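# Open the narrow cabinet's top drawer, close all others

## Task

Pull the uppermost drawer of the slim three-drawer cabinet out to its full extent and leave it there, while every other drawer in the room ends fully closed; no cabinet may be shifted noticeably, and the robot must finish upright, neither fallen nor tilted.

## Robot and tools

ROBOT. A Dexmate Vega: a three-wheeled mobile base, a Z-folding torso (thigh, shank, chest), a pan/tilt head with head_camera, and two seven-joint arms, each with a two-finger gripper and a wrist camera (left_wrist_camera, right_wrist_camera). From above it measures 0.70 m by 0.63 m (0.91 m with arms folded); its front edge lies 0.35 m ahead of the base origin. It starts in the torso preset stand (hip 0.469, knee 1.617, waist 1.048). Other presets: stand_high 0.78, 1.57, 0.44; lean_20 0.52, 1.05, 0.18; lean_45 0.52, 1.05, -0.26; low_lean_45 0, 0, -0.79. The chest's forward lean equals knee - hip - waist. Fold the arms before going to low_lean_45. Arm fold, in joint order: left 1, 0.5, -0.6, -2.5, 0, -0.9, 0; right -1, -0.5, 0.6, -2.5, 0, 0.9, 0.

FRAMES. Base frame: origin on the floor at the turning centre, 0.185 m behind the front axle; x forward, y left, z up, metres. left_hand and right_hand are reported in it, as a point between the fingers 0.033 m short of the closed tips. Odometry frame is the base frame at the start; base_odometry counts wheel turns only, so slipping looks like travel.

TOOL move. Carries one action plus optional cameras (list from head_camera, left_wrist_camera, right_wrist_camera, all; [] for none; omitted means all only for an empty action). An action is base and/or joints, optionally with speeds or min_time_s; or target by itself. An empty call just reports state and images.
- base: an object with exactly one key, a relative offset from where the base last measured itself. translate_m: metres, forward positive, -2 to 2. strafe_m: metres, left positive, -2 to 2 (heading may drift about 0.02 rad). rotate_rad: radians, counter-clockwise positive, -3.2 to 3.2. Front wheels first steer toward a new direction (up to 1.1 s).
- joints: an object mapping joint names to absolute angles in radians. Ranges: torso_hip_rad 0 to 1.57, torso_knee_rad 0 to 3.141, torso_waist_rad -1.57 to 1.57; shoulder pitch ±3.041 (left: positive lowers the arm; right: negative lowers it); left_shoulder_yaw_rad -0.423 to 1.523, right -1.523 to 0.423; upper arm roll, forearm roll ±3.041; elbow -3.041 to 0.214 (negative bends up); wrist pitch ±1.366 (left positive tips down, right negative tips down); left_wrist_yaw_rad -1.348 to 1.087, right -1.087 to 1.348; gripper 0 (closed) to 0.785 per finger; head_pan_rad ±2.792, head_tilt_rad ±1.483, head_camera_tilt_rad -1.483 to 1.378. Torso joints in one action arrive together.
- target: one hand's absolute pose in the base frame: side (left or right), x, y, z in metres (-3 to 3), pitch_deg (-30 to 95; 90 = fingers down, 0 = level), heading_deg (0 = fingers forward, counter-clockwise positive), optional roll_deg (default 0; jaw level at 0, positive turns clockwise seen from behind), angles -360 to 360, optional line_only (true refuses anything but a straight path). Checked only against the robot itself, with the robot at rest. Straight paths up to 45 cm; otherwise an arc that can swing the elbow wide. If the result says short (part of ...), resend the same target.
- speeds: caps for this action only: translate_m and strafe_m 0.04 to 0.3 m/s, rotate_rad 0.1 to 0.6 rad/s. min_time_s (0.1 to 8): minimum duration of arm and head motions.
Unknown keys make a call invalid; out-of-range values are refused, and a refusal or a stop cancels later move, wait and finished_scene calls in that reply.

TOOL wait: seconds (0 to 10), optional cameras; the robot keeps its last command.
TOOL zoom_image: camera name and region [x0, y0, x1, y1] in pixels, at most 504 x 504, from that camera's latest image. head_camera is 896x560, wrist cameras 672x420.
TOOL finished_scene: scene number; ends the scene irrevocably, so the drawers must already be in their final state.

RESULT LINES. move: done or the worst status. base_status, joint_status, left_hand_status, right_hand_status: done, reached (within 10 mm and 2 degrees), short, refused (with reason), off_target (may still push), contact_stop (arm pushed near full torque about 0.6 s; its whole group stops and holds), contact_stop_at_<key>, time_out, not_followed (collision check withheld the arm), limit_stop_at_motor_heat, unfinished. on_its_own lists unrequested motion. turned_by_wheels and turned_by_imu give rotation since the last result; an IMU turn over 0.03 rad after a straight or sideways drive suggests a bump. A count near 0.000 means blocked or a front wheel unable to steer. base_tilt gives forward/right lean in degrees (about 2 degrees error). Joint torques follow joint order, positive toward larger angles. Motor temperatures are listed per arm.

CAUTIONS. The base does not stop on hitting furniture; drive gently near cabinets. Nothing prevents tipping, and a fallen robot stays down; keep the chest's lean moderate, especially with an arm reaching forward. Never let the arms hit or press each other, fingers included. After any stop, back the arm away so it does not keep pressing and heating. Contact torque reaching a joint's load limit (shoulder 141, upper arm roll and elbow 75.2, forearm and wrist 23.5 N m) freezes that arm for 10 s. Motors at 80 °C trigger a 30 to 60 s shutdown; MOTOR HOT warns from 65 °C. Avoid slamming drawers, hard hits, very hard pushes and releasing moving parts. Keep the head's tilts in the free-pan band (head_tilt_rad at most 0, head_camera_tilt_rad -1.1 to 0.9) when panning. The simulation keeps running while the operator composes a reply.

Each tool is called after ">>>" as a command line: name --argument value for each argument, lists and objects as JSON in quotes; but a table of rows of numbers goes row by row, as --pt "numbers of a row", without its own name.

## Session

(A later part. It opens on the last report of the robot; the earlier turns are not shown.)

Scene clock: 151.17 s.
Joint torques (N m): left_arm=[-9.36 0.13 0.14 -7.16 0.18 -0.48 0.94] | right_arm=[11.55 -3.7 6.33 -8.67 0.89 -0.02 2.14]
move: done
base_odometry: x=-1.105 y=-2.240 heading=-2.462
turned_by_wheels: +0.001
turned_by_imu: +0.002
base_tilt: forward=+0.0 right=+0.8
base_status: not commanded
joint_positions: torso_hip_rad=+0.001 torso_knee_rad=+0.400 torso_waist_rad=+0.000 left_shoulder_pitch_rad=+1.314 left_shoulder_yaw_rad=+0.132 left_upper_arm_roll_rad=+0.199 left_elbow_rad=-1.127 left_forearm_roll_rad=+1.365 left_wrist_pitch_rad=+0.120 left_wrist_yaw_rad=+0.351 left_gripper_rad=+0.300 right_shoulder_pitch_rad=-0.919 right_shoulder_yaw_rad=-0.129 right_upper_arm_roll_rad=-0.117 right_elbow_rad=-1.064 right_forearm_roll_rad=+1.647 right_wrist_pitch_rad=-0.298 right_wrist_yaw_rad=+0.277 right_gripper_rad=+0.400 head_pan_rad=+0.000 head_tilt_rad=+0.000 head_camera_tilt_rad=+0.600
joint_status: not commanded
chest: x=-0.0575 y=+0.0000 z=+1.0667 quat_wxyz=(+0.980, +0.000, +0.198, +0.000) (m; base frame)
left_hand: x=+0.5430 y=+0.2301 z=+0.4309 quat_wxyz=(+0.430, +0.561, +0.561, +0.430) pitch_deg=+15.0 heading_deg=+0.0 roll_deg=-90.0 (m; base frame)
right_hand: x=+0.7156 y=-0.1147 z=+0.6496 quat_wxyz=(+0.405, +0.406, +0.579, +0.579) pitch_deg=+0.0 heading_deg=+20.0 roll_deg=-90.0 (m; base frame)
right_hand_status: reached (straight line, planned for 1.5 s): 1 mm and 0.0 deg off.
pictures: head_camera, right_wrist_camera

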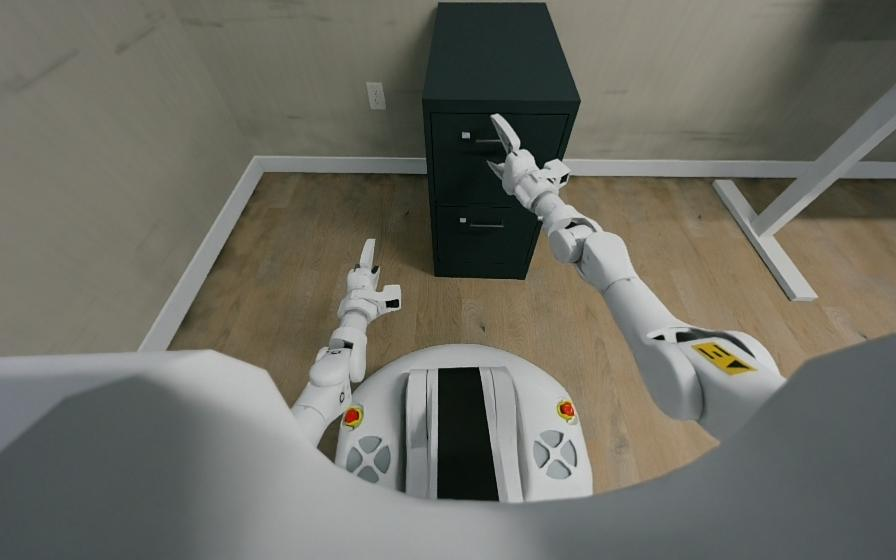

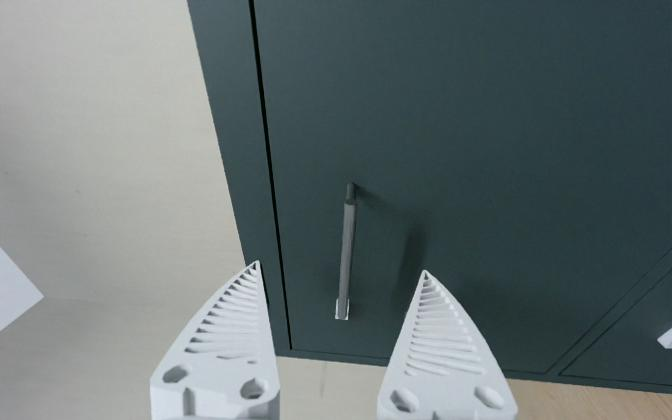

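>>> move --target '{"side": "right", "x": 0.716, "y": -0.138, "z": 0.65, "pitch_deg": 0, "heading_deg": 20, "roll_deg": 90, "line_only": true}'

>>> move --joints '{"right_gripper_rad": 0.0}' --cameras '["head_camera", "right_wrist_camera"]'

>>> zoom_image --camera "head_camera" --region '[420, 90, 600, 220]'

Scene clock: 152.90 s.
Joint torques (N m): left_arm=[-8.08 -2.2 -0.58 -6.54 -0.05 -0.34 0.93] | right_arm=[32.19 -3.66 6.46 -5.87 1.06 0.38 2.7]
move: done
base_odometry: x=-1.105 y=-2.240 heading=-2.462
turned_by_wheels: +0.000
turned_by_imu: +0.000
base_tilt: forward=+0.0 right=+0.7
base_status: not commanded
joint_positions: torso_hip_rad=+0.001 torso_knee_rad=+0.400 torso_waist_rad=+0.000 left_shoulder_pitch_rad=+1.314 left_shoulder_yaw_rad=+0.132 left_upper_arm_roll_rad=+0.199 left_elbow_rad=-1.127 left_forearm_roll_rad=+1.365 left_wrist_pitch_rad=+0.120 left_wrist_yaw_rad=+0.351 left_gripper_rad=+0.300 right_shoulder_pitch_rad=-0.915 right_shoulder_yaw_rad=-0.163 right_upper_arm_roll_rad=-0.099 right_elbow_rad=-1.052 right_forearm_roll_rad=+1.664 right_wrist_pitch_rad=-0.332 right_wrist_yaw_rad=+0.286 right_gripper_rad=+0.400 head_pan_rad=+0.000 head_tilt_rad=+0.000 head_camera_tilt_rad=+0.600
joint_status: not commanded
chest: x=-0.0575 y=+0.0000 z=+1.0667 quat_wxyz=(+0.980, +0.000, +0.198, +0.000) (m; base frame)
left_hand: x=+0.5430 y=+0.2301 z=+0.4309 quat_wxyz=(+0.430, +0.561, +0.561, +0.430) pitch_deg=+15.0 heading_deg=+0.0 roll_deg=-90.0 (m; base frame)
right_hand: x=+0.7157 y=-0.1354 z=+0.6494 quat_wxyz=(+0.405, +0.406, +0.580, +0.579) pitch_deg=+0.1 heading_deg=+20.0 roll_deg=+90.0 (m; base frame)
right_hand_status: reached (straight line, planned for 0.4 s): 3 mm and 0.1 deg off.

Scene clock: 153.87 s.
Joint torques (N m): left_arm=[-8.98 -0.72 -0.86 -6.85 0.01 0.02 1.04] | right_arm=[34.03 -4.98 8.32 -7.81 1.66 -0.3 4.56]
move: done
base_odometry: x=-1.105 y=-2.240 heading=-2.462
turned_by_wheels: +0.000
turned_by_imu: +0.000
base_tilt: forward=+0.0 right=+0.7
base_status: not commanded
joint_positions: torso_hip_rad=+0.001 torso_knee_rad=+0.400 torso_waist_rad=+0.000 left_shoulder_pitch_rad=+1.314 left_shoulder_yaw_rad=+0.132 left_upper_arm_roll_rad=+0.199 left_elbow_rad=-1.127 left_forearm_roll_rad=+1.365 left_wrist_pitch_rad=+0.120 left_wrist_yaw_rad=+0.351 left_gripper_rad=+0.300 right_shoulder_pitch_rad=-0.914 right_shoulder_yaw_rad=-0.166 right_upper_arm_roll_rad=-0.097 right_elbow_rad=-1.050 right_forearm_roll_rad=+1.666 right_wrist_pitch_rad=-0.336 right_wrist_yaw_rad=+0.287 right_gripper_rad=+0.000 head_pan_rad=+0.000 head_tilt_rad=+0.000 head_camera_tilt_rad=+0.600
joint_status: all done
chest: x=-0.0574 y=+0.0000 z=+1.0667 quat_wxyz=(+0.980, +0.000, +0.198, +0.000) (m; base frame)
left_hand: x=+0.5430 y=+0.2301 z=+0.4308 quat_wxyz=(+0.430, +0.561, +0.561, +0.430) pitch_deg=+15.0 heading_deg=+0.0 roll_deg=-90.0 (m; base frame)
right_hand: x=+0.7157 y=-0.1374 z=+0.6490 quat_wxyz=(+0.405, +0.406, +0.580, +0.579) pitch_deg=+0.1 heading_deg=+20.0 roll_deg=+90.0 (m; base frame)
pictures: head_camera, right_wrist_camera

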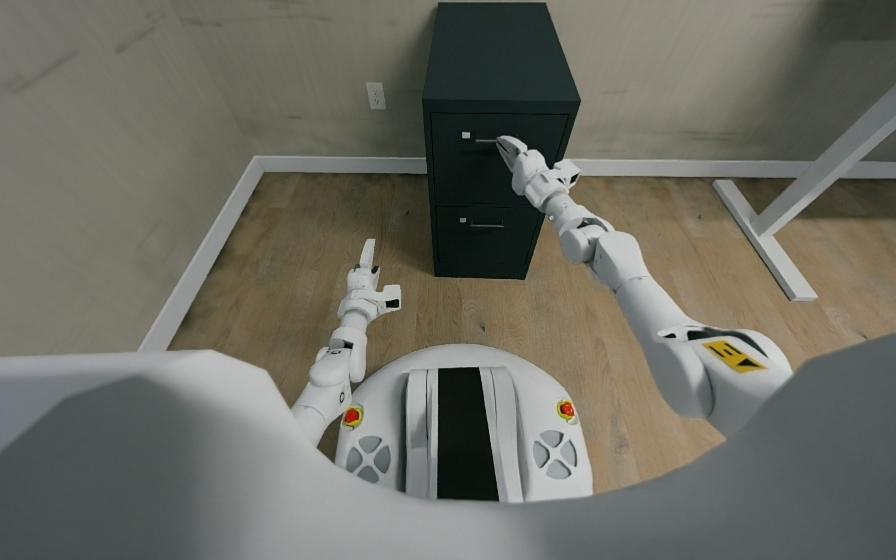

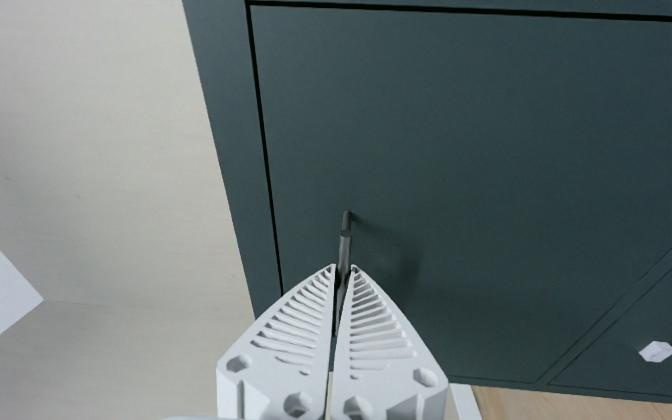

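Scaled by 2.800 from the camera's 896x560 image, which has a finer 960x600 frame.

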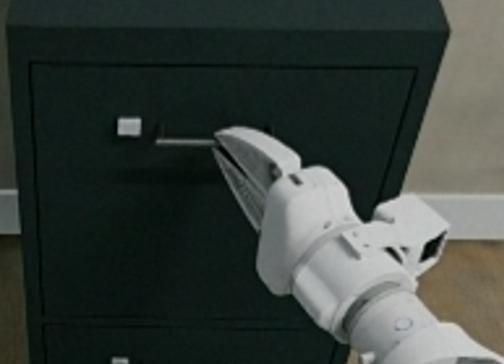

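>>> move --base '{"translate_m": -0.03}' --speeds '{"translate_m": 0.04}' --cameras '["head_camera", "right_wrist_camera"]'

Scene clock: 155.40 s.
Joint torques (N m): left_arm=[-9.63 -1.4 0.07 -6.38 0.15 0.55 0.95] | right_arm=[34.13 -4.91 6.55 -6.6 1.16 -0.83 2.85]
move: done
base_odometry: x=-1.081 y=-2.221 heading=-2.463
turned_by_wheels: -0.001
turned_by_imu: +0.000
base_tilt: forward=+0.1 right=+0.7
base_status: done
joint_positions: torso_hip_rad=+0.001 torso_knee_rad=+0.400 torso_waist_rad=+0.000 left_shoulder_pitch_rad=+1.314 left_shoulder_yaw_rad=+0.132 left_upper_arm_roll_rad=+0.199 left_elbow_rad=-1.127 left_forearm_roll_rad=+1.365 left_wrist_pitch_rad=+0.120 left_wrist_yaw_rad=+0.351 left_gripper_rad=+0.300 right_shoulder_pitch_rad=-0.914 right_shoulder_yaw_rad=-0.167 right_upper_arm_roll_rad=-0.097 right_elbow_rad=-1.050 right_forearm_roll_rad=+1.666 right_wrist_pitch_rad=-0.336 right_wrist_yaw_rad=+0.287 right_gripper_rad=+0.000 head_pan_rad=+0.000 head_tilt_rad=+0.000 head_camera_tilt_rad=+0.600
joint_status: not commanded
chest: x=-0.0574 y=+0.0000 z=+1.0667 quat_wxyz=(+0.980, +0.000, +0.198, +0.000) (m; base frame)
left_hand: x=+0.5430 y=+0.2301 z=+0.4309 quat_wxyz=(+0.430, +0.561, +0.561, +0.430) pitch_deg=+15.0 heading_deg=+0.0 roll_deg=-90.0 (m; base frame)
right_hand: x=+0.7158 y=-0.1378 z=+0.6493 quat_wxyz=(+0.405, +0.406, +0.580, +0.579) pitch_deg=+0.1 heading_deg=+20.0 roll_deg=-90.0 (m; base frame)
pictures: head_camera, right_wrist_camera

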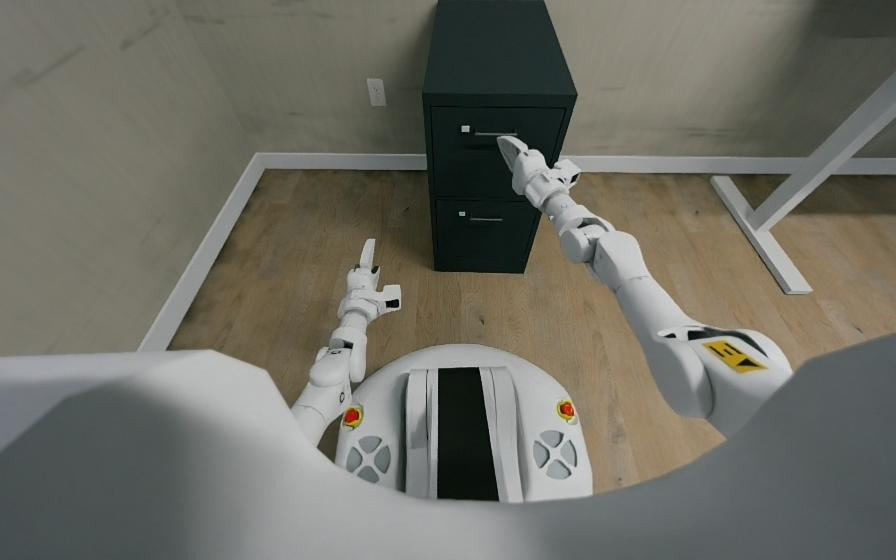

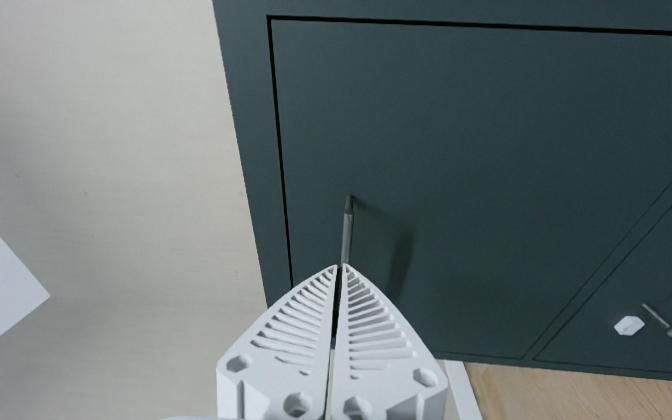

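>>> move --joints '{"left_forearm_roll_rad": 0.2, "left_wrist_pitch_rad": -0.2, "left_wrist_yaw_rad": -0.2, "left_gripper_rad": 0.0, "left_shoulder_pitch_rad": 1.3, "left_elbow_rad": -1.6, "right_gripper_rad": 0.35}' --cameras '["head_camera", "left_wrist_camera"]'

Scene clock: 161.03 s.
Joint torques (N m): left_arm=[-21.64 -1.12 -0.54 -8.78 -0.87 -2.73 -0.13] | right_arm=[31.52 -4.25 6.41 -8.05 0.96 -0.23 2.79]
move: done
base_odometry: x=-1.081 y=-2.221 heading=-2.463
turned_by_wheels: +0.000
turned_by_imu: +0.000
base_tilt: forward=+0.1 right=+0.8
base_status: not commanded
joint_positions: torso_hip_rad=+0.001 torso_knee_rad=+0.400 torso_waist_rad=+0.000 left_shoulder_pitch_rad=+1.300 left_shoulder_yaw_rad=+0.132 left_upper_arm_roll_rad=+0.199 left_elbow_rad=-1.598 left_forearm_roll_rad=+0.204 left_wrist_pitch_rad=-0.198 left_wrist_yaw_rad=-0.198 left_gripper_rad=+0.000 right_shoulder_pitch_rad=-0.914 right_shoulder_yaw_rad=-0.167 right_upper_arm_roll_rad=-0.097 right_elbow_rad=-1.050 right_forearm_roll_rad=+1.666 right_wrist_pitch_rad=-0.336 right_wrist_yaw_rad=+0.287 right_gripper_rad=+0.350 head_pan_rad=+0.000 head_tilt_rad=+0.000 head_camera_tilt_rad=+0.600
joint_status: all done
chest: x=-0.0574 y=+0.0000 z=+1.0667 quat_wxyz=(+0.980, +0.000, +0.198, +0.000) (m; base frame)
left_hand: x=+0.5950 y=+0.0380 z=+0.6769 quat_wxyz=(+0.707, +0.263, +0.655, -0.049) pitch_deg=-0.2 heading_deg=-25.8 roll_deg=+17.9 back=up (m; base frame)
right_hand: x=+0.7158 y=-0.1378 z=+0.6493 quat_wxyz=(+0.405, +0.406, +0.580, +0.579) pitch_deg=+0.1 heading_deg=+20.0 roll_deg=-90.0 (m; base frame)
pictures: head_camera, left_wrist_camera

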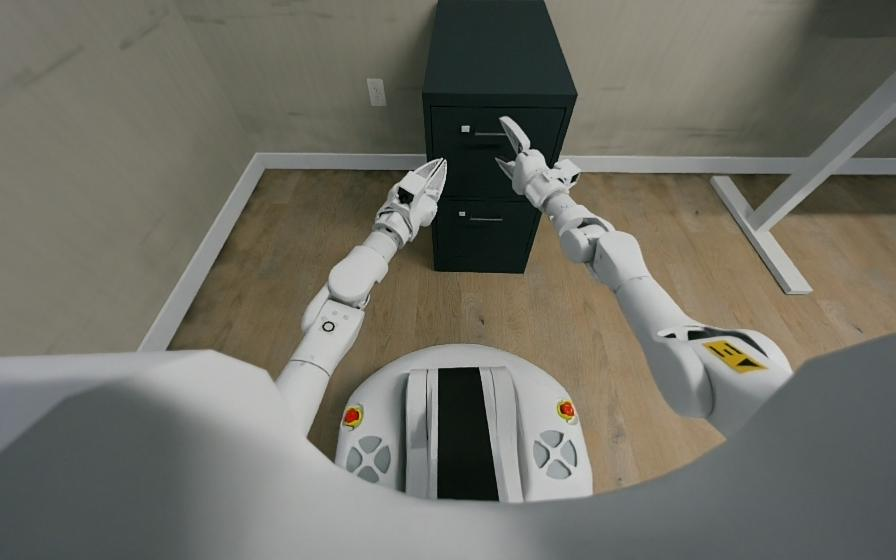

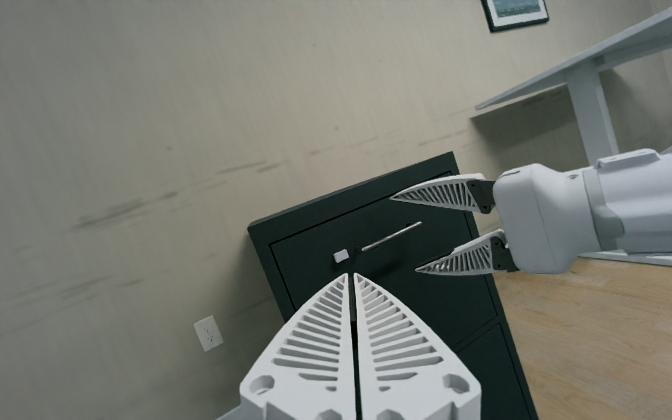

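>>> zoom_image --camera "left_wrist_camera" --region '[310, 200, 450, 290]'

Scaled by 3.600 from the camera's 672x420 image, which has a finer 960x600 frame.

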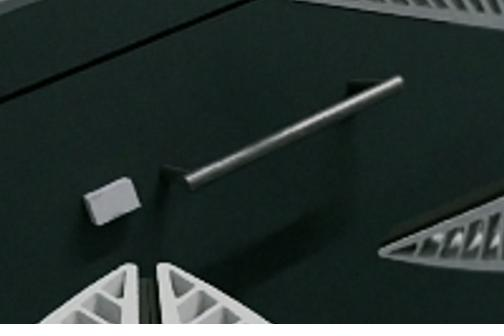

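>>> move --target '{"side": "left", "x": 0.65, "y": 0.01, "z": 0.672, "pitch_deg": 0, "heading_deg": -26, "roll_deg": 0}' --cameras '["head_camera", "left_wrist_camera"]'

>>> zoom_image --camera "left_wrist_camera" --region '[290, 180, 450, 300]'

Scene clock: 164.43 s.
Joint torques (N m): left_arm=[-23.84 -5.75 -4.63 -7.1 -0.91 -2.77 -0.18] | right_arm=[31 -3.33 7.05 -7.14 1.07 -0.34 2.77]
move: done
base_odometry: x=-1.081 y=-2.221 heading=-2.463
turned_by_wheels: +0.000
turned_by_imu: +0.000
base_tilt: forward=+0.1 right=+0.8
base_status: not commanded
joint_positions: torso_hip_rad=+0.001 torso_knee_rad=+0.400 torso_waist_rad=+0.000 left_shoulder_pitch_rad=+1.129 left_shoulder_yaw_rad=+0.004 left_upper_arm_roll_rad=+0.180 left_elbow_rad=-1.379 left_forearm_roll_rad=-0.006 left_wrist_pitch_rad=-0.152 left_wrist_yaw_rad=-0.275 left_gripper_rad=+0.000 right_shoulder_pitch_rad=-0.914 right_shoulder_yaw_rad=-0.167 right_upper_arm_roll_rad=-0.097 right_elbow_rad=-1.050 right_forearm_roll_rad=+1.666 right_wrist_pitch_rad=-0.336 right_wrist_yaw_rad=+0.287 right_gripper_rad=+0.350 head_pan_rad=+0.000 head_tilt_rad=+0.000 head_camera_tilt_rad=+0.600
joint_status: not commanded
chest: x=-0.0574 y=+0.0000 z=+1.0667 quat_wxyz=(+0.980, +0.000, +0.198, +0.000) (m; base frame)
left_hand: x=+0.6490 y=+0.0106 z=+0.6716 quat_wxyz=(+0.689, +0.161, +0.689, -0.157) pitch_deg=+0.0 heading_deg=-26.0 roll_deg=+0.3 back=up (m; base frame)
left_hand_status: reached (straight line, planned for 1.0 s): 1 mm and 0.3 deg off.
right_hand: x=+0.7158 y=-0.1378 z=+0.6493 quat_wxyz=(+0.405, +0.406, +0.580, +0.579) pitch_deg=+0.1 heading_deg=+20.0 roll_deg=-90.0 (m; base frame)
pictures: head_camera, left_wrist_camera

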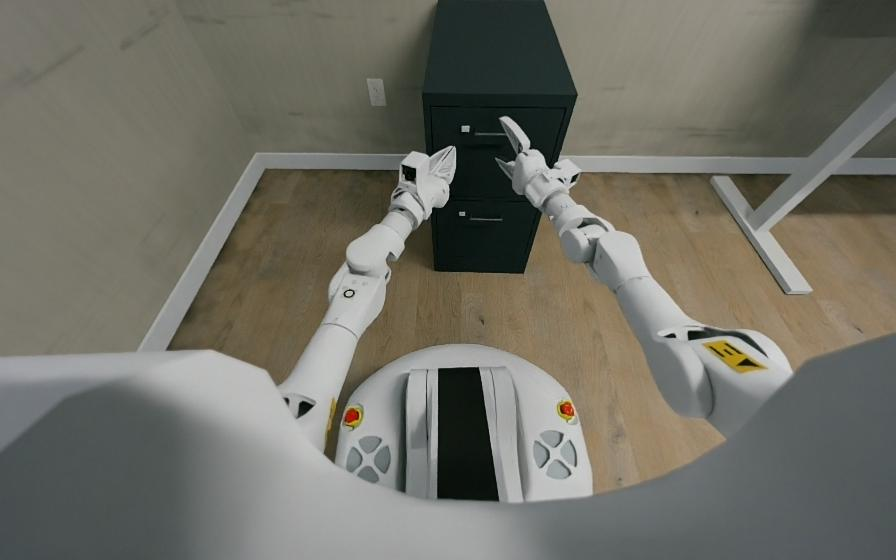

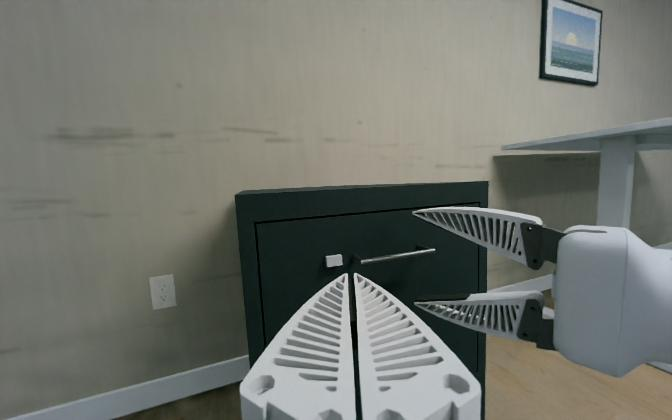

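Scaled by 3.150 from the camera's 672x420 image, which has a finer 960x600 frame.

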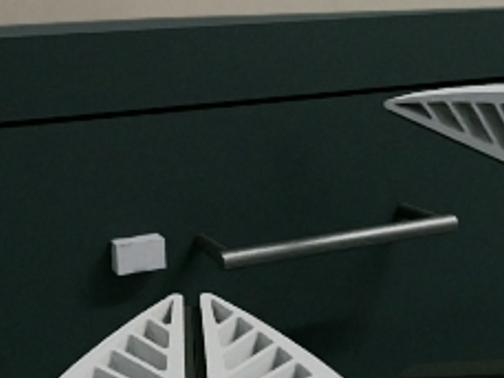

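>>> move --target '{"side": "left", "x": 0.69, "y": 0.008, "z": 0.66, "pitch_deg": 0, "heading_deg": -26, "roll_deg": 0, "line_only": true}' --cameras '["head_camera", "left_wrist_camera"]'

>>> zoom_image --camera "left_wrist_camera" --region '[270, 180, 450, 315]'

Scene clock: 167.33 s.
Joint torques (N m): left_arm=[-27.46 -4.45 -4.72 -6.46 -0.67 -2.61 -0.4] | right_arm=[33.17 -4.82 6.69 -7.46 1.12 -0.25 2.65]
move: done
base_odometry: x=-1.081 y=-2.221 heading=-2.463
turned_by_wheels: +0.000
turned_by_imu: +0.000
base_tilt: forward=+0.1 right=+0.7
base_status: not commanded
joint_positions: torso_hip_rad=+0.001 torso_knee_rad=+0.400 torso_waist_rad=+0.000 left_shoulder_pitch_rad=+0.965 left_shoulder_yaw_rad=-0.020 left_upper_arm_roll_rad=+0.177 left_elbow_rad=-1.101 left_forearm_roll_rad=-0.017 left_wrist_pitch_rad=-0.262 left_wrist_yaw_rad=-0.281 left_gripper_rad=+0.000 right_shoulder_pitch_rad=-0.914 right_shoulder_yaw_rad=-0.167 right_upper_arm_roll_rad=-0.097 right_elbow_rad=-1.050 right_forearm_roll_rad=+1.666 right_wrist_pitch_rad=-0.336 right_wrist_yaw_rad=+0.287 right_gripper_rad=+0.350 head_pan_rad=+0.000 head_tilt_rad=+0.000 head_camera_tilt_rad=+0.600
joint_status: not commanded
chest: x=-0.0574 y=+0.0000 z=+1.0667 quat_wxyz=(+0.980, +0.000, +0.198, +0.000) (m; base frame)
left_hand: x=+0.6893 y=+0.0080 z=+0.6597 quat_wxyz=(+0.689, +0.159, +0.689, -0.159) pitch_deg=+0.0 heading_deg=-26.0 roll_deg=+0.0 back=up (m; base frame)
left_hand_status: reached (straight line, planned for 1.2 s): 1 mm and 0.0 deg off.
right_hand: x=+0.7158 y=-0.1378 z=+0.6493 quat_wxyz=(+0.405, +0.406, +0.580, +0.579) pitch_deg=+0.1 heading_deg=+20.0 roll_deg=-90.0 (m; base frame)
pictures: head_camera, left_wrist_camera

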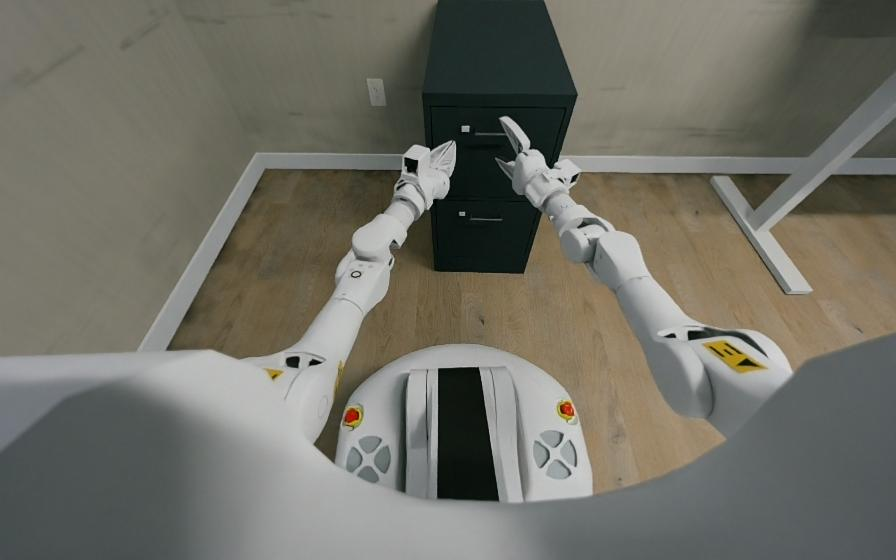

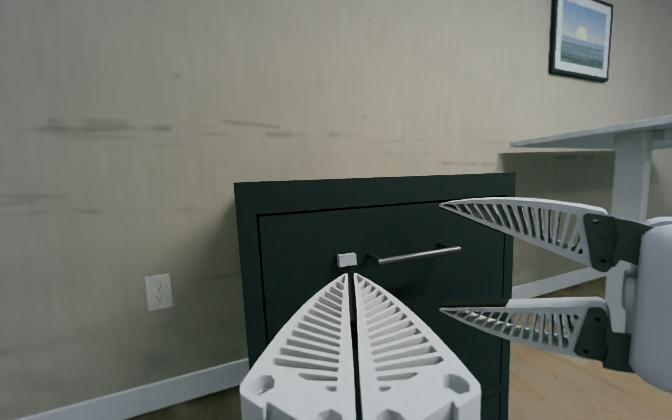

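Scaled by 2.800 from the camera's 672x420 image, which has a finer 960x600 frame.

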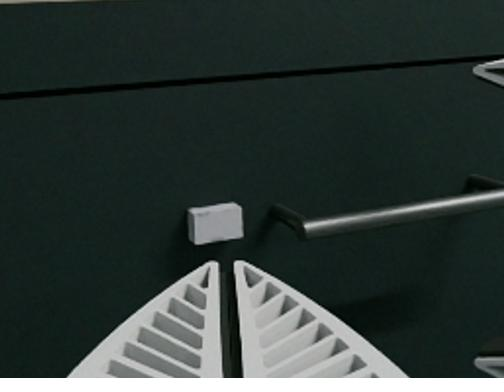

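>>> move --target '{"side": "left", "x": 0.717, "y": -0.005, "z": 0.66, "pitch_deg": 0, "heading_deg": -26, "roll_deg": 0, "line_only": true}' --cameras '["left_wrist_camera"]'

>>> zoom_image --camera "left_wrist_camera" --region '[270, 180, 450, 315]'

Scene clock: 169.90 s.
Joint torques (N m): left_arm=[-27.33 -6.99 1.94 -5.97 -0.26 -3.18 0.33] | right_arm=[33.14 -4.57 6.73 -7.63 0.85 -0.99 2.88]
move: done
base_odometry: x=-1.081 y=-2.221 heading=-2.463
turned_by_wheels: +0.000
turned_by_imu: +0.000
base_tilt: forward=+0.1 right=+0.8
base_status: not commanded
joint_positions: torso_hip_rad=+0.001 torso_knee_rad=+0.400 torso_waist_rad=+0.000 left_shoulder_pitch_rad=+0.835 left_shoulder_yaw_rad=-0.053 left_upper_arm_roll_rad=+0.185 left_elbow_rad=-0.888 left_forearm_roll_rad=-0.013 left_wrist_pitch_rad=-0.342 left_wrist_yaw_rad=-0.266 left_gripper_rad=+0.000 right_shoulder_pitch_rad=-0.914 right_shoulder_yaw_rad=-0.167 right_upper_arm_roll_rad=-0.097 right_elbow_rad=-1.050 right_forearm_roll_rad=+1.666 right_wrist_pitch_rad=-0.336 right_wrist_yaw_rad=+0.287 right_gripper_rad=+0.350 head_pan_rad=+0.000 head_tilt_rad=+0.000 head_camera_tilt_rad=+0.600
joint_status: not commanded
chest: x=-0.0574 y=+0.0000 z=+1.0667 quat_wxyz=(+0.980, +0.000, +0.198, +0.000) (m; base frame)
left_hand: x=+0.7165 y=-0.0046 z=+0.6596 quat_wxyz=(+0.689, +0.159, +0.689, -0.159) pitch_deg=+0.0 heading_deg=-26.0 roll_deg=+0.0 back=up (m; base frame)
left_hand_status: reached (straight line, planned for 1.0 s): 1 mm and 0.0 deg off.
right_hand: x=+0.7158 y=-0.1378 z=+0.6493 quat_wxyz=(+0.405, +0.406, +0.580, +0.579) pitch_deg=+0.1 heading_deg=+20.0 roll_deg=-90.0 (m; base frame)
pictures: left_wrist_camera

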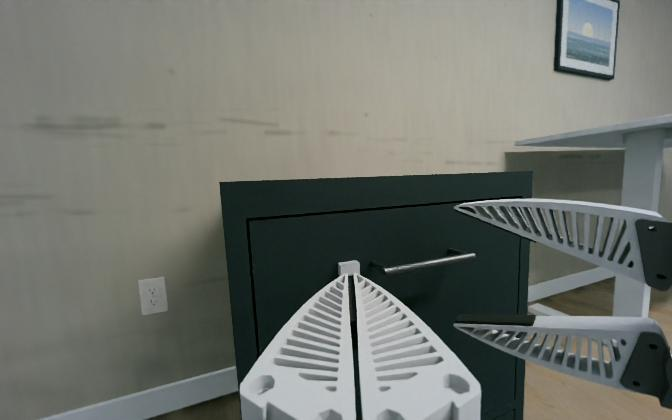

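Scaled by 2.800 from the camera's 672x420 image, which has a finer 960x600 frame.

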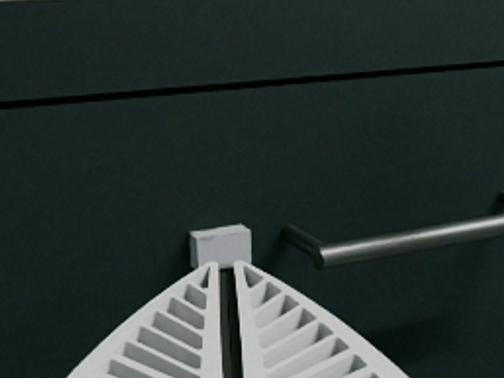

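>>> move --target '{"side": "left", "x": 0.735, "y": -0.013, "z": 0.663, "pitch_deg": 0, "heading_deg": -26, "roll_deg": 0, "line_only": true}' --cameras '["left_wrist_camera", "head_camera"]'

>>> zoom_image --camera "left_wrist_camera" --region '[270, 180, 450, 315]'

Scene clock: 172.47 s.
Joint torques (N m): left_arm=[-29.95 -5.77 1.86 -7.9 -0.13 -3.35 0.21] | right_arm=[32.49 -4.53 6.64 -7.12 1 -0.03 2.56]
move: done
base_odometry: x=-1.081 y=-2.221 heading=-2.463
turned_by_wheels: +0.000
turned_by_imu: +0.000
base_tilt: forward=+0.1 right=+0.8
base_status: not commanded
joint_positions: torso_hip_rad=+0.001 torso_knee_rad=+0.400 torso_waist_rad=+0.000 left_shoulder_pitch_rad=+0.731 left_shoulder_yaw_rad=-0.077 left_upper_arm_roll_rad=+0.188 left_elbow_rad=-0.713 left_forearm_roll_rad=-0.012 left_wrist_pitch_rad=-0.410 left_wrist_yaw_rad=-0.256 left_gripper_rad=+0.000 right_shoulder_pitch_rad=-0.914 right_shoulder_yaw_rad=-0.167 right_upper_arm_roll_rad=-0.097 right_elbow_rad=-1.050 right_forearm_roll_rad=+1.666 right_wrist_pitch_rad=-0.336 right_wrist_yaw_rad=+0.287 right_gripper_rad=+0.350 head_pan_rad=+0.000 head_tilt_rad=+0.000 head_camera_tilt_rad=+0.600
joint_status: not commanded
chest: x=-0.0574 y=+0.0000 z=+1.0667 quat_wxyz=(+0.980, +0.000, +0.198, +0.000) (m; base frame)
left_hand: x=+0.7346 y=-0.0126 z=+0.6625 quat_wxyz=(+0.689, +0.159, +0.689, -0.159) pitch_deg=+0.0 heading_deg=-26.0 roll_deg=+0.0 back=up (m; base frame)
left_hand_status: reached (straight line, planned for 0.9 s): 1 mm and 0.0 deg off.
right_hand: x=+0.7158 y=-0.1378 z=+0.6493 quat_wxyz=(+0.405, +0.406, +0.580, +0.579) pitch_deg=+0.1 heading_deg=+20.0 roll_deg=-90.0 (m; base frame)
pictures: head_camera, left_wrist_camera

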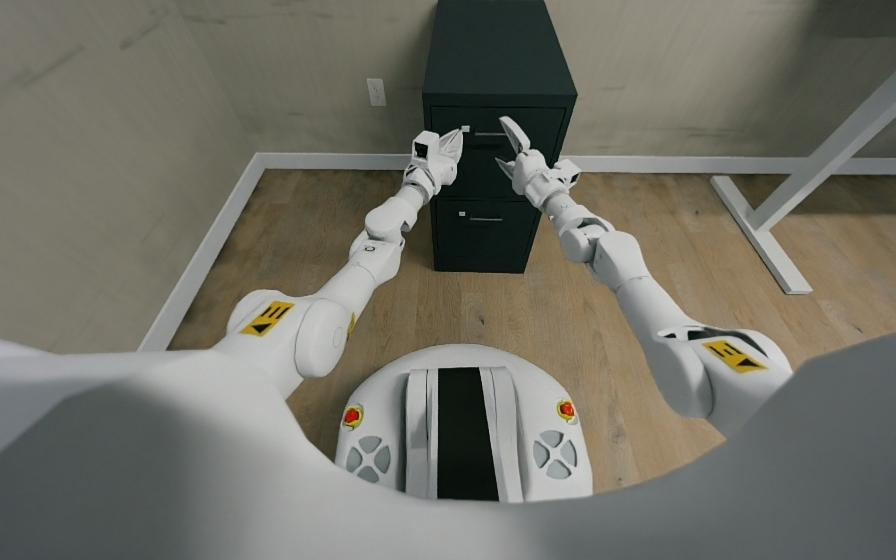

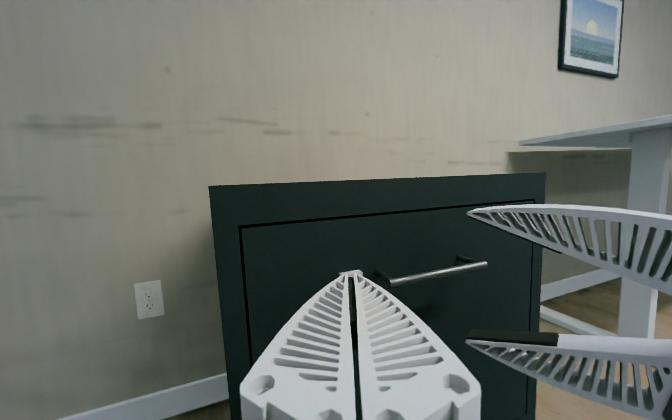

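Scaled by 2.800 from the camera's 672x420 image, which has a finer 960x600 frame.

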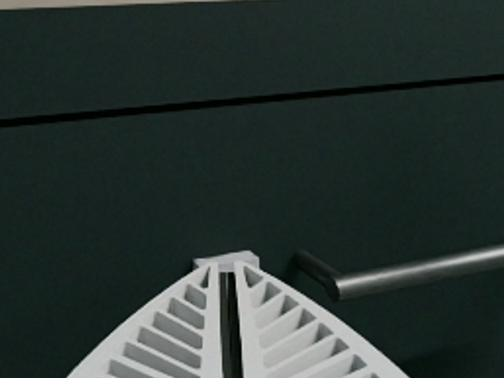

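>>> move --target '{"side": "left", "x": 0.75, "y": -0.018, "z": 0.663, "pitch_deg": 0, "heading_deg": -26, "roll_deg": 0, "line_only": true}' --cameras '["left_wrist_camera", "head_camera"]'

>>> zoom_image --camera "left_wrist_camera" --region '[270, 180, 450, 315]'

Scene clock: 173.27 s.
Joint torques (N m): left_arm=[-30.39 -6.91 1.74 -6.9 -0.17 -2.81 0.09] | right_arm=[32.43 -2.84 6.35 -8.11 1 -0.05 2.69]
move: refused
base_odometry: x=-1.081 y=-2.221 heading=-2.463
turned_by_wheels: +0.000
turned_by_imu: +0.000
base_tilt: forward=+0.1 right=+0.7
base_status: not commanded
joint_positions: torso_hip_rad=+0.001 torso_knee_rad=+0.400 torso_waist_rad=+0.000 left_shoulder_pitch_rad=+0.729 left_shoulder_yaw_rad=-0.078 left_upper_arm_roll_rad=+0.188 left_elbow_rad=-0.710 left_forearm_roll_rad=-0.012 left_wrist_pitch_rad=-0.411 left_wrist_yaw_rad=-0.256 left_gripper_rad=+0.000 right_shoulder_pitch_rad=-0.914 right_shoulder_yaw_rad=-0.167 right_upper_arm_roll_rad=-0.097 right_elbow_rad=-1.050 right_forearm_roll_rad=+1.666 right_wrist_pitch_rad=-0.336 right_wrist_yaw_rad=+0.287 right_gripper_rad=+0.350 head_pan_rad=+0.000 head_tilt_rad=+0.000 head_camera_tilt_rad=+0.600
joint_status: not commanded
chest: x=-0.0574 y=+0.0000 z=+1.0667 quat_wxyz=(+0.980, +0.000, +0.198, +0.000) (m; base frame)
left_hand: x=+0.7349 y=-0.0128 z=+0.6626 quat_wxyz=(+0.689, +0.159, +0.689, -0.159) pitch_deg=+0.0 heading_deg=-26.0 roll_deg=+0.0 back=up (m; base frame)
left_hand_status: refused: no posture of the arm gets there (out of reach): the closest leaves the hand 0.1 cm and 0 deg from the pose. Nothing moved.
right_hand: x=+0.7158 y=-0.1378 z=+0.6493 quat_wxyz=(+0.405, +0.406, +0.580, +0.579) pitch_deg=+0.1 heading_deg=+20.0 roll_deg=-90.0 (m; base frame)
pictures: head_camera, left_wrist_camera

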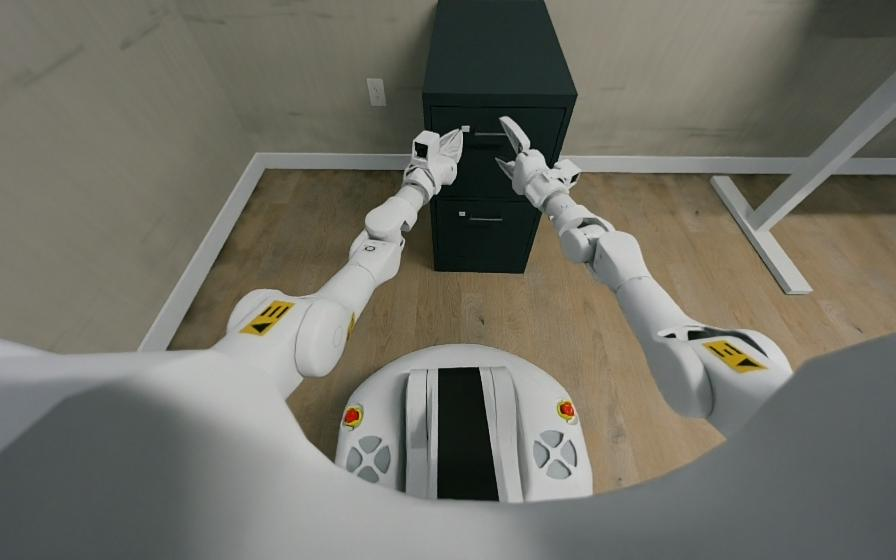

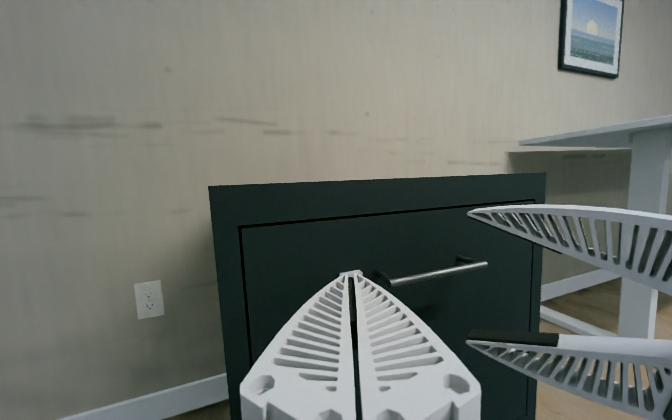

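Scaled by 2.800 from the camera's 672x420 image, which has a finer 960x600 frame.

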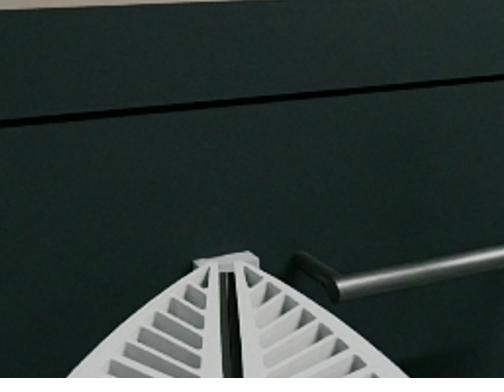

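>>> move --base '{"translate_m": 0.015}' --speeds '{"translate_m": 0.04}' --cameras '["left_wrist_camera", "head_camera", "right_wrist_camera"]'

>>> zoom_image --camera "left_wrist_camera" --region '[270, 180, 450, 315]'

Scene clock: 174.63 s.
Joint torques (N m): left_arm=[-30.74 -5.37 1.7 -7.25 -0.43 -2.83 0.1] | right_arm=[32.15 -4.9 6.16 -7.65 0.98 -0.76 2.6]
move: done
base_odometry: x=-1.093 y=-2.231 heading=-2.463
turned_by_wheels: -0.001
turned_by_imu: -0.001
base_tilt: forward=+0.0 right=+0.8
base_status: done
joint_positions: torso_hip_rad=+0.001 torso_knee_rad=+0.400 torso_waist_rad=+0.000 left_shoulder_pitch_rad=+0.728 left_shoulder_yaw_rad=-0.078 left_upper_arm_roll_rad=+0.188 left_elbow_rad=-0.710 left_forearm_roll_rad=-0.012 left_wrist_pitch_rad=-0.411 left_wrist_yaw_rad=-0.256 left_gripper_rad=+0.000 right_shoulder_pitch_rad=-0.914 right_shoulder_yaw_rad=-0.167 right_upper_arm_roll_rad=-0.097 right_elbow_rad=-1.050 right_forearm_roll_rad=+1.666 right_wrist_pitch_rad=-0.336 right_wrist_yaw_rad=+0.287 right_gripper_rad=+0.350 head_pan_rad=+0.000 head_tilt_rad=+0.000 head_camera_tilt_rad=+0.600
joint_status: not commanded
chest: x=-0.0574 y=+0.0000 z=+1.0667 quat_wxyz=(+0.980, +0.000, +0.198, +0.000) (m; base frame)
left_hand: x=+0.7349 y=-0.0128 z=+0.6626 quat_wxyz=(+0.689, +0.159, +0.689, -0.159) pitch_deg=+0.0 heading_deg=-26.0 roll_deg=+0.0 back=up (m; base frame)
right_hand: x=+0.7158 y=-0.1378 z=+0.6493 quat_wxyz=(+0.405, +0.406, +0.580, +0.579) pitch_deg=+0.1 heading_deg=+20.0 roll_deg=-90.0 (m; base frame)
pictures: head_camera, left_wrist_camera, right_wrist_camera

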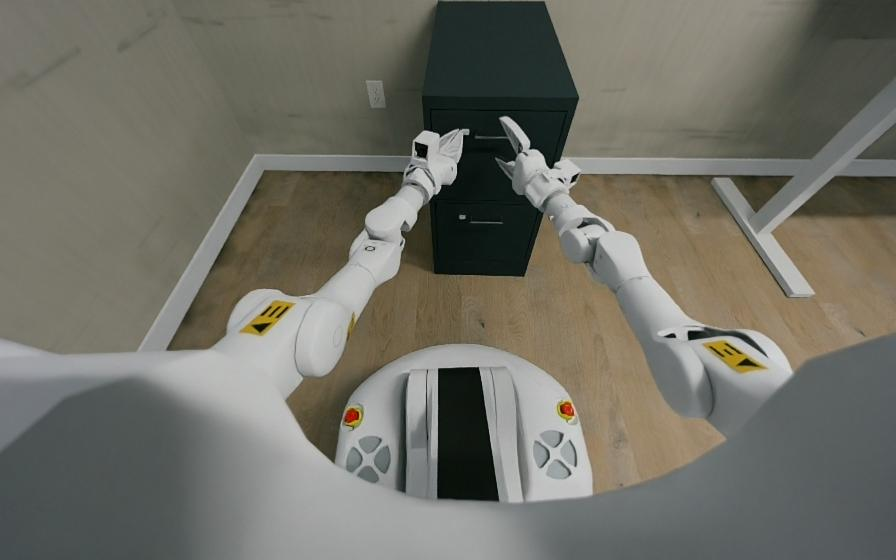

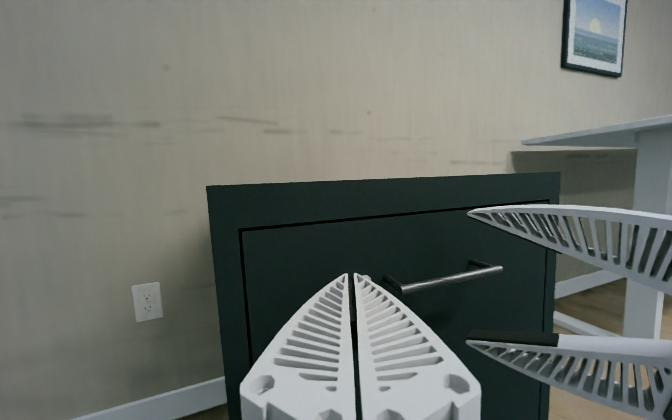

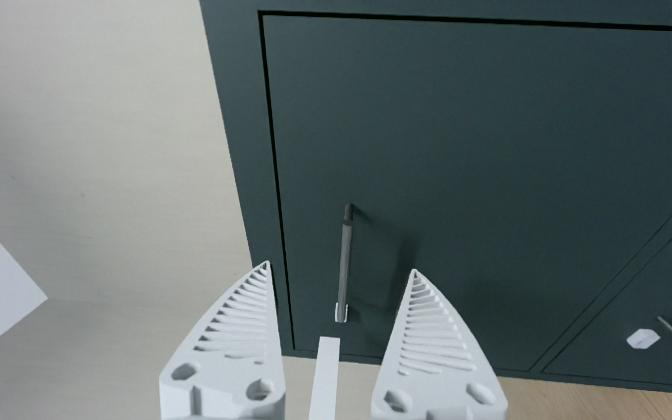

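Scaled by 2.800 from the camera's 672x420 image, which has a finer 960x600 frame.

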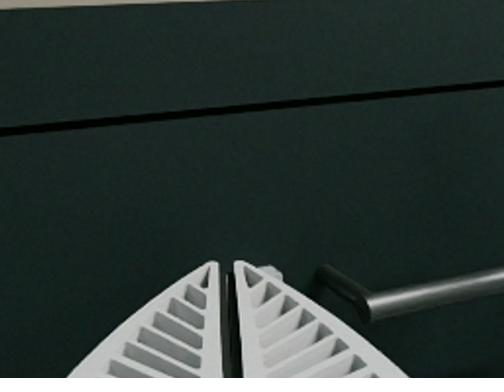

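>>> move --target '{"side": "left", "x": 0.705, "y": -0.015, "z": 0.656, "pitch_deg": 0, "heading_deg": -26, "roll_deg": 0, "line_only": true}'

>>> move --base '{"translate_m": 0.018}' --speeds '{"translate_m": 0.04}' --cameras '["left_wrist_camera", "head_camera", "right_wrist_camera"]'

>>> zoom_image --camera "left_wrist_camera" --region '[270, 180, 450, 315]'

Scene clock: 177.27 s.
Joint torques (N m): left_arm=[-16.36 0.14 1.57 -7.43 -0.18 -2.5 0.61] | right_arm=[30.76 -4.79 6.32 -7.62 1.15 -1.45 2.62]
move: done
base_odometry: x=-1.093 y=-2.231 heading=-2.463
turned_by_wheels: +0.000
turned_by_imu: +0.000
base_tilt: forward=+0.0 right=+0.8
base_status: not commanded
joint_positions: torso_hip_rad=+0.001 torso_knee_rad=+0.400 torso_waist_rad=+0.000 left_shoulder_pitch_rad=+0.872 left_shoulder_yaw_rad=-0.063 left_upper_arm_roll_rad=+0.197 left_elbow_rad=-0.930 left_forearm_roll_rad=+0.001 left_wrist_pitch_rad=-0.335 left_wrist_yaw_rad=-0.246 left_gripper_rad=+0.000 right_shoulder_pitch_rad=-0.914 right_shoulder_yaw_rad=-0.167 right_upper_arm_roll_rad=-0.097 right_elbow_rad=-1.050 right_forearm_roll_rad=+1.666 right_wrist_pitch_rad=-0.336 right_wrist_yaw_rad=+0.287 right_gripper_rad=+0.350 head_pan_rad=+0.000 head_tilt_rad=+0.000 head_camera_tilt_rad=+0.600
joint_status: not commanded
chest: x=-0.0574 y=+0.0000 z=+1.0667 quat_wxyz=(+0.980, +0.000, +0.198, +0.000) (m; base frame)
left_hand: x=+0.7056 y=-0.0149 z=+0.6560 quat_wxyz=(+0.689, +0.159, +0.689, -0.159) pitch_deg=+0.0 heading_deg=-26.0 roll_deg=+0.0 back=up (m; base frame)
left_hand_status: reached (straight line, planned for 1.0 s): 1 mm and 0.0 deg off.
right_hand: x=+0.7158 y=-0.1378 z=+0.6493 quat_wxyz=(+0.405, +0.406, +0.580, +0.579) pitch_deg=+0.1 heading_deg=+20.0 roll_deg=-90.0 (m; base frame)

Scene clock: 178.37 s.
Joint torques (N m): left_arm=[-17.86 -0.41 1.84 -8.78 0 -2.06 0.31] | right_arm=[30.45 -3.94 6.53 -7.62 1.08 -0.34 2.54]
move: done
base_odometry: x=-1.107 y=-2.242 heading=-2.464
turned_by_wheels: -0.001
turned_by_imu: -0.001
base_tilt: forward=+0.1 right=+0.7
base_status: done
joint_positions: torso_hip_rad=+0.001 torso_knee_rad=+0.400 torso_waist_rad=+0.000 left_shoulder_pitch_rad=+0.874 left_shoulder_yaw_rad=-0.063 left_upper_arm_roll_rad=+0.197 left_elbow_rad=-0.933 left_forearm_roll_rad=+0.001 left_wrist_pitch_rad=-0.334 left_wrist_yaw_rad=-0.246 left_gripper_rad=+0.000 right_shoulder_pitch_rad=-0.914 right_shoulder_yaw_rad=-0.167 right_upper_arm_roll_rad=-0.097 right_elbow_rad=-1.050 right_forearm_roll_rad=+1.666 right_wrist_pitch_rad=-0.336 right_wrist_yaw_rad=+0.287 right_gripper_rad=+0.350 head_pan_rad=+0.000 head_tilt_rad=+0.000 head_camera_tilt_rad=+0.600
joint_status: not commanded
chest: x=-0.0574 y=+0.0000 z=+1.0667 quat_wxyz=(+0.980, +0.000, +0.198, +0.000) (m; base frame)
left_hand: x=+0.7051 y=-0.0150 z=+0.6560 quat_wxyz=(+0.689, +0.159, +0.689, -0.159) pitch_deg=+0.0 heading_deg=-26.0 roll_deg=+0.0 back=up (m; base frame)
right_hand: x=+0.7158 y=-0.1378 z=+0.6493 quat_wxyz=(+0.405, +0.406, +0.580, +0.579) pitch_deg=+0.1 heading_deg=+20.0 roll_deg=-90.0 (m; base frame)
pictures: head_camera, left_wrist_camera, right_wrist_camera

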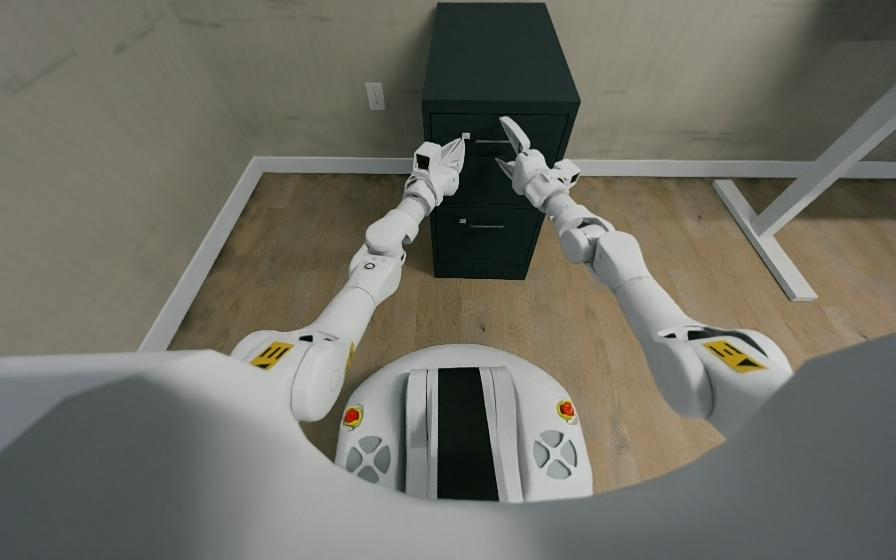

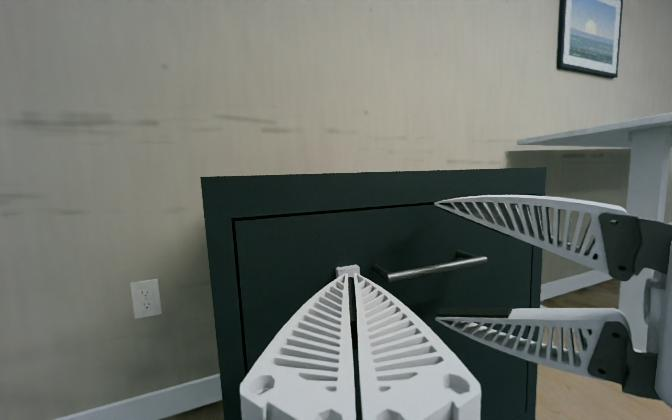

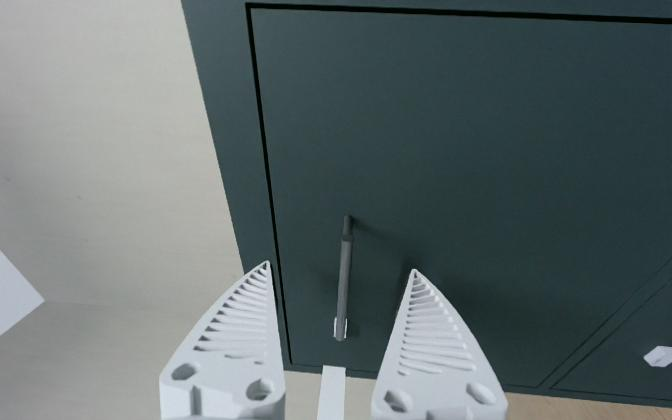

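Scaled by 2.800 from the camera's 672x420 image, which has a finer 960x600 frame.

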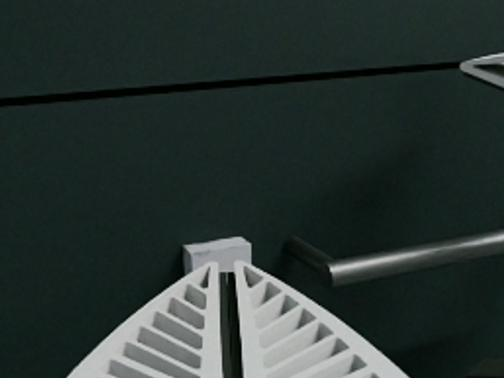

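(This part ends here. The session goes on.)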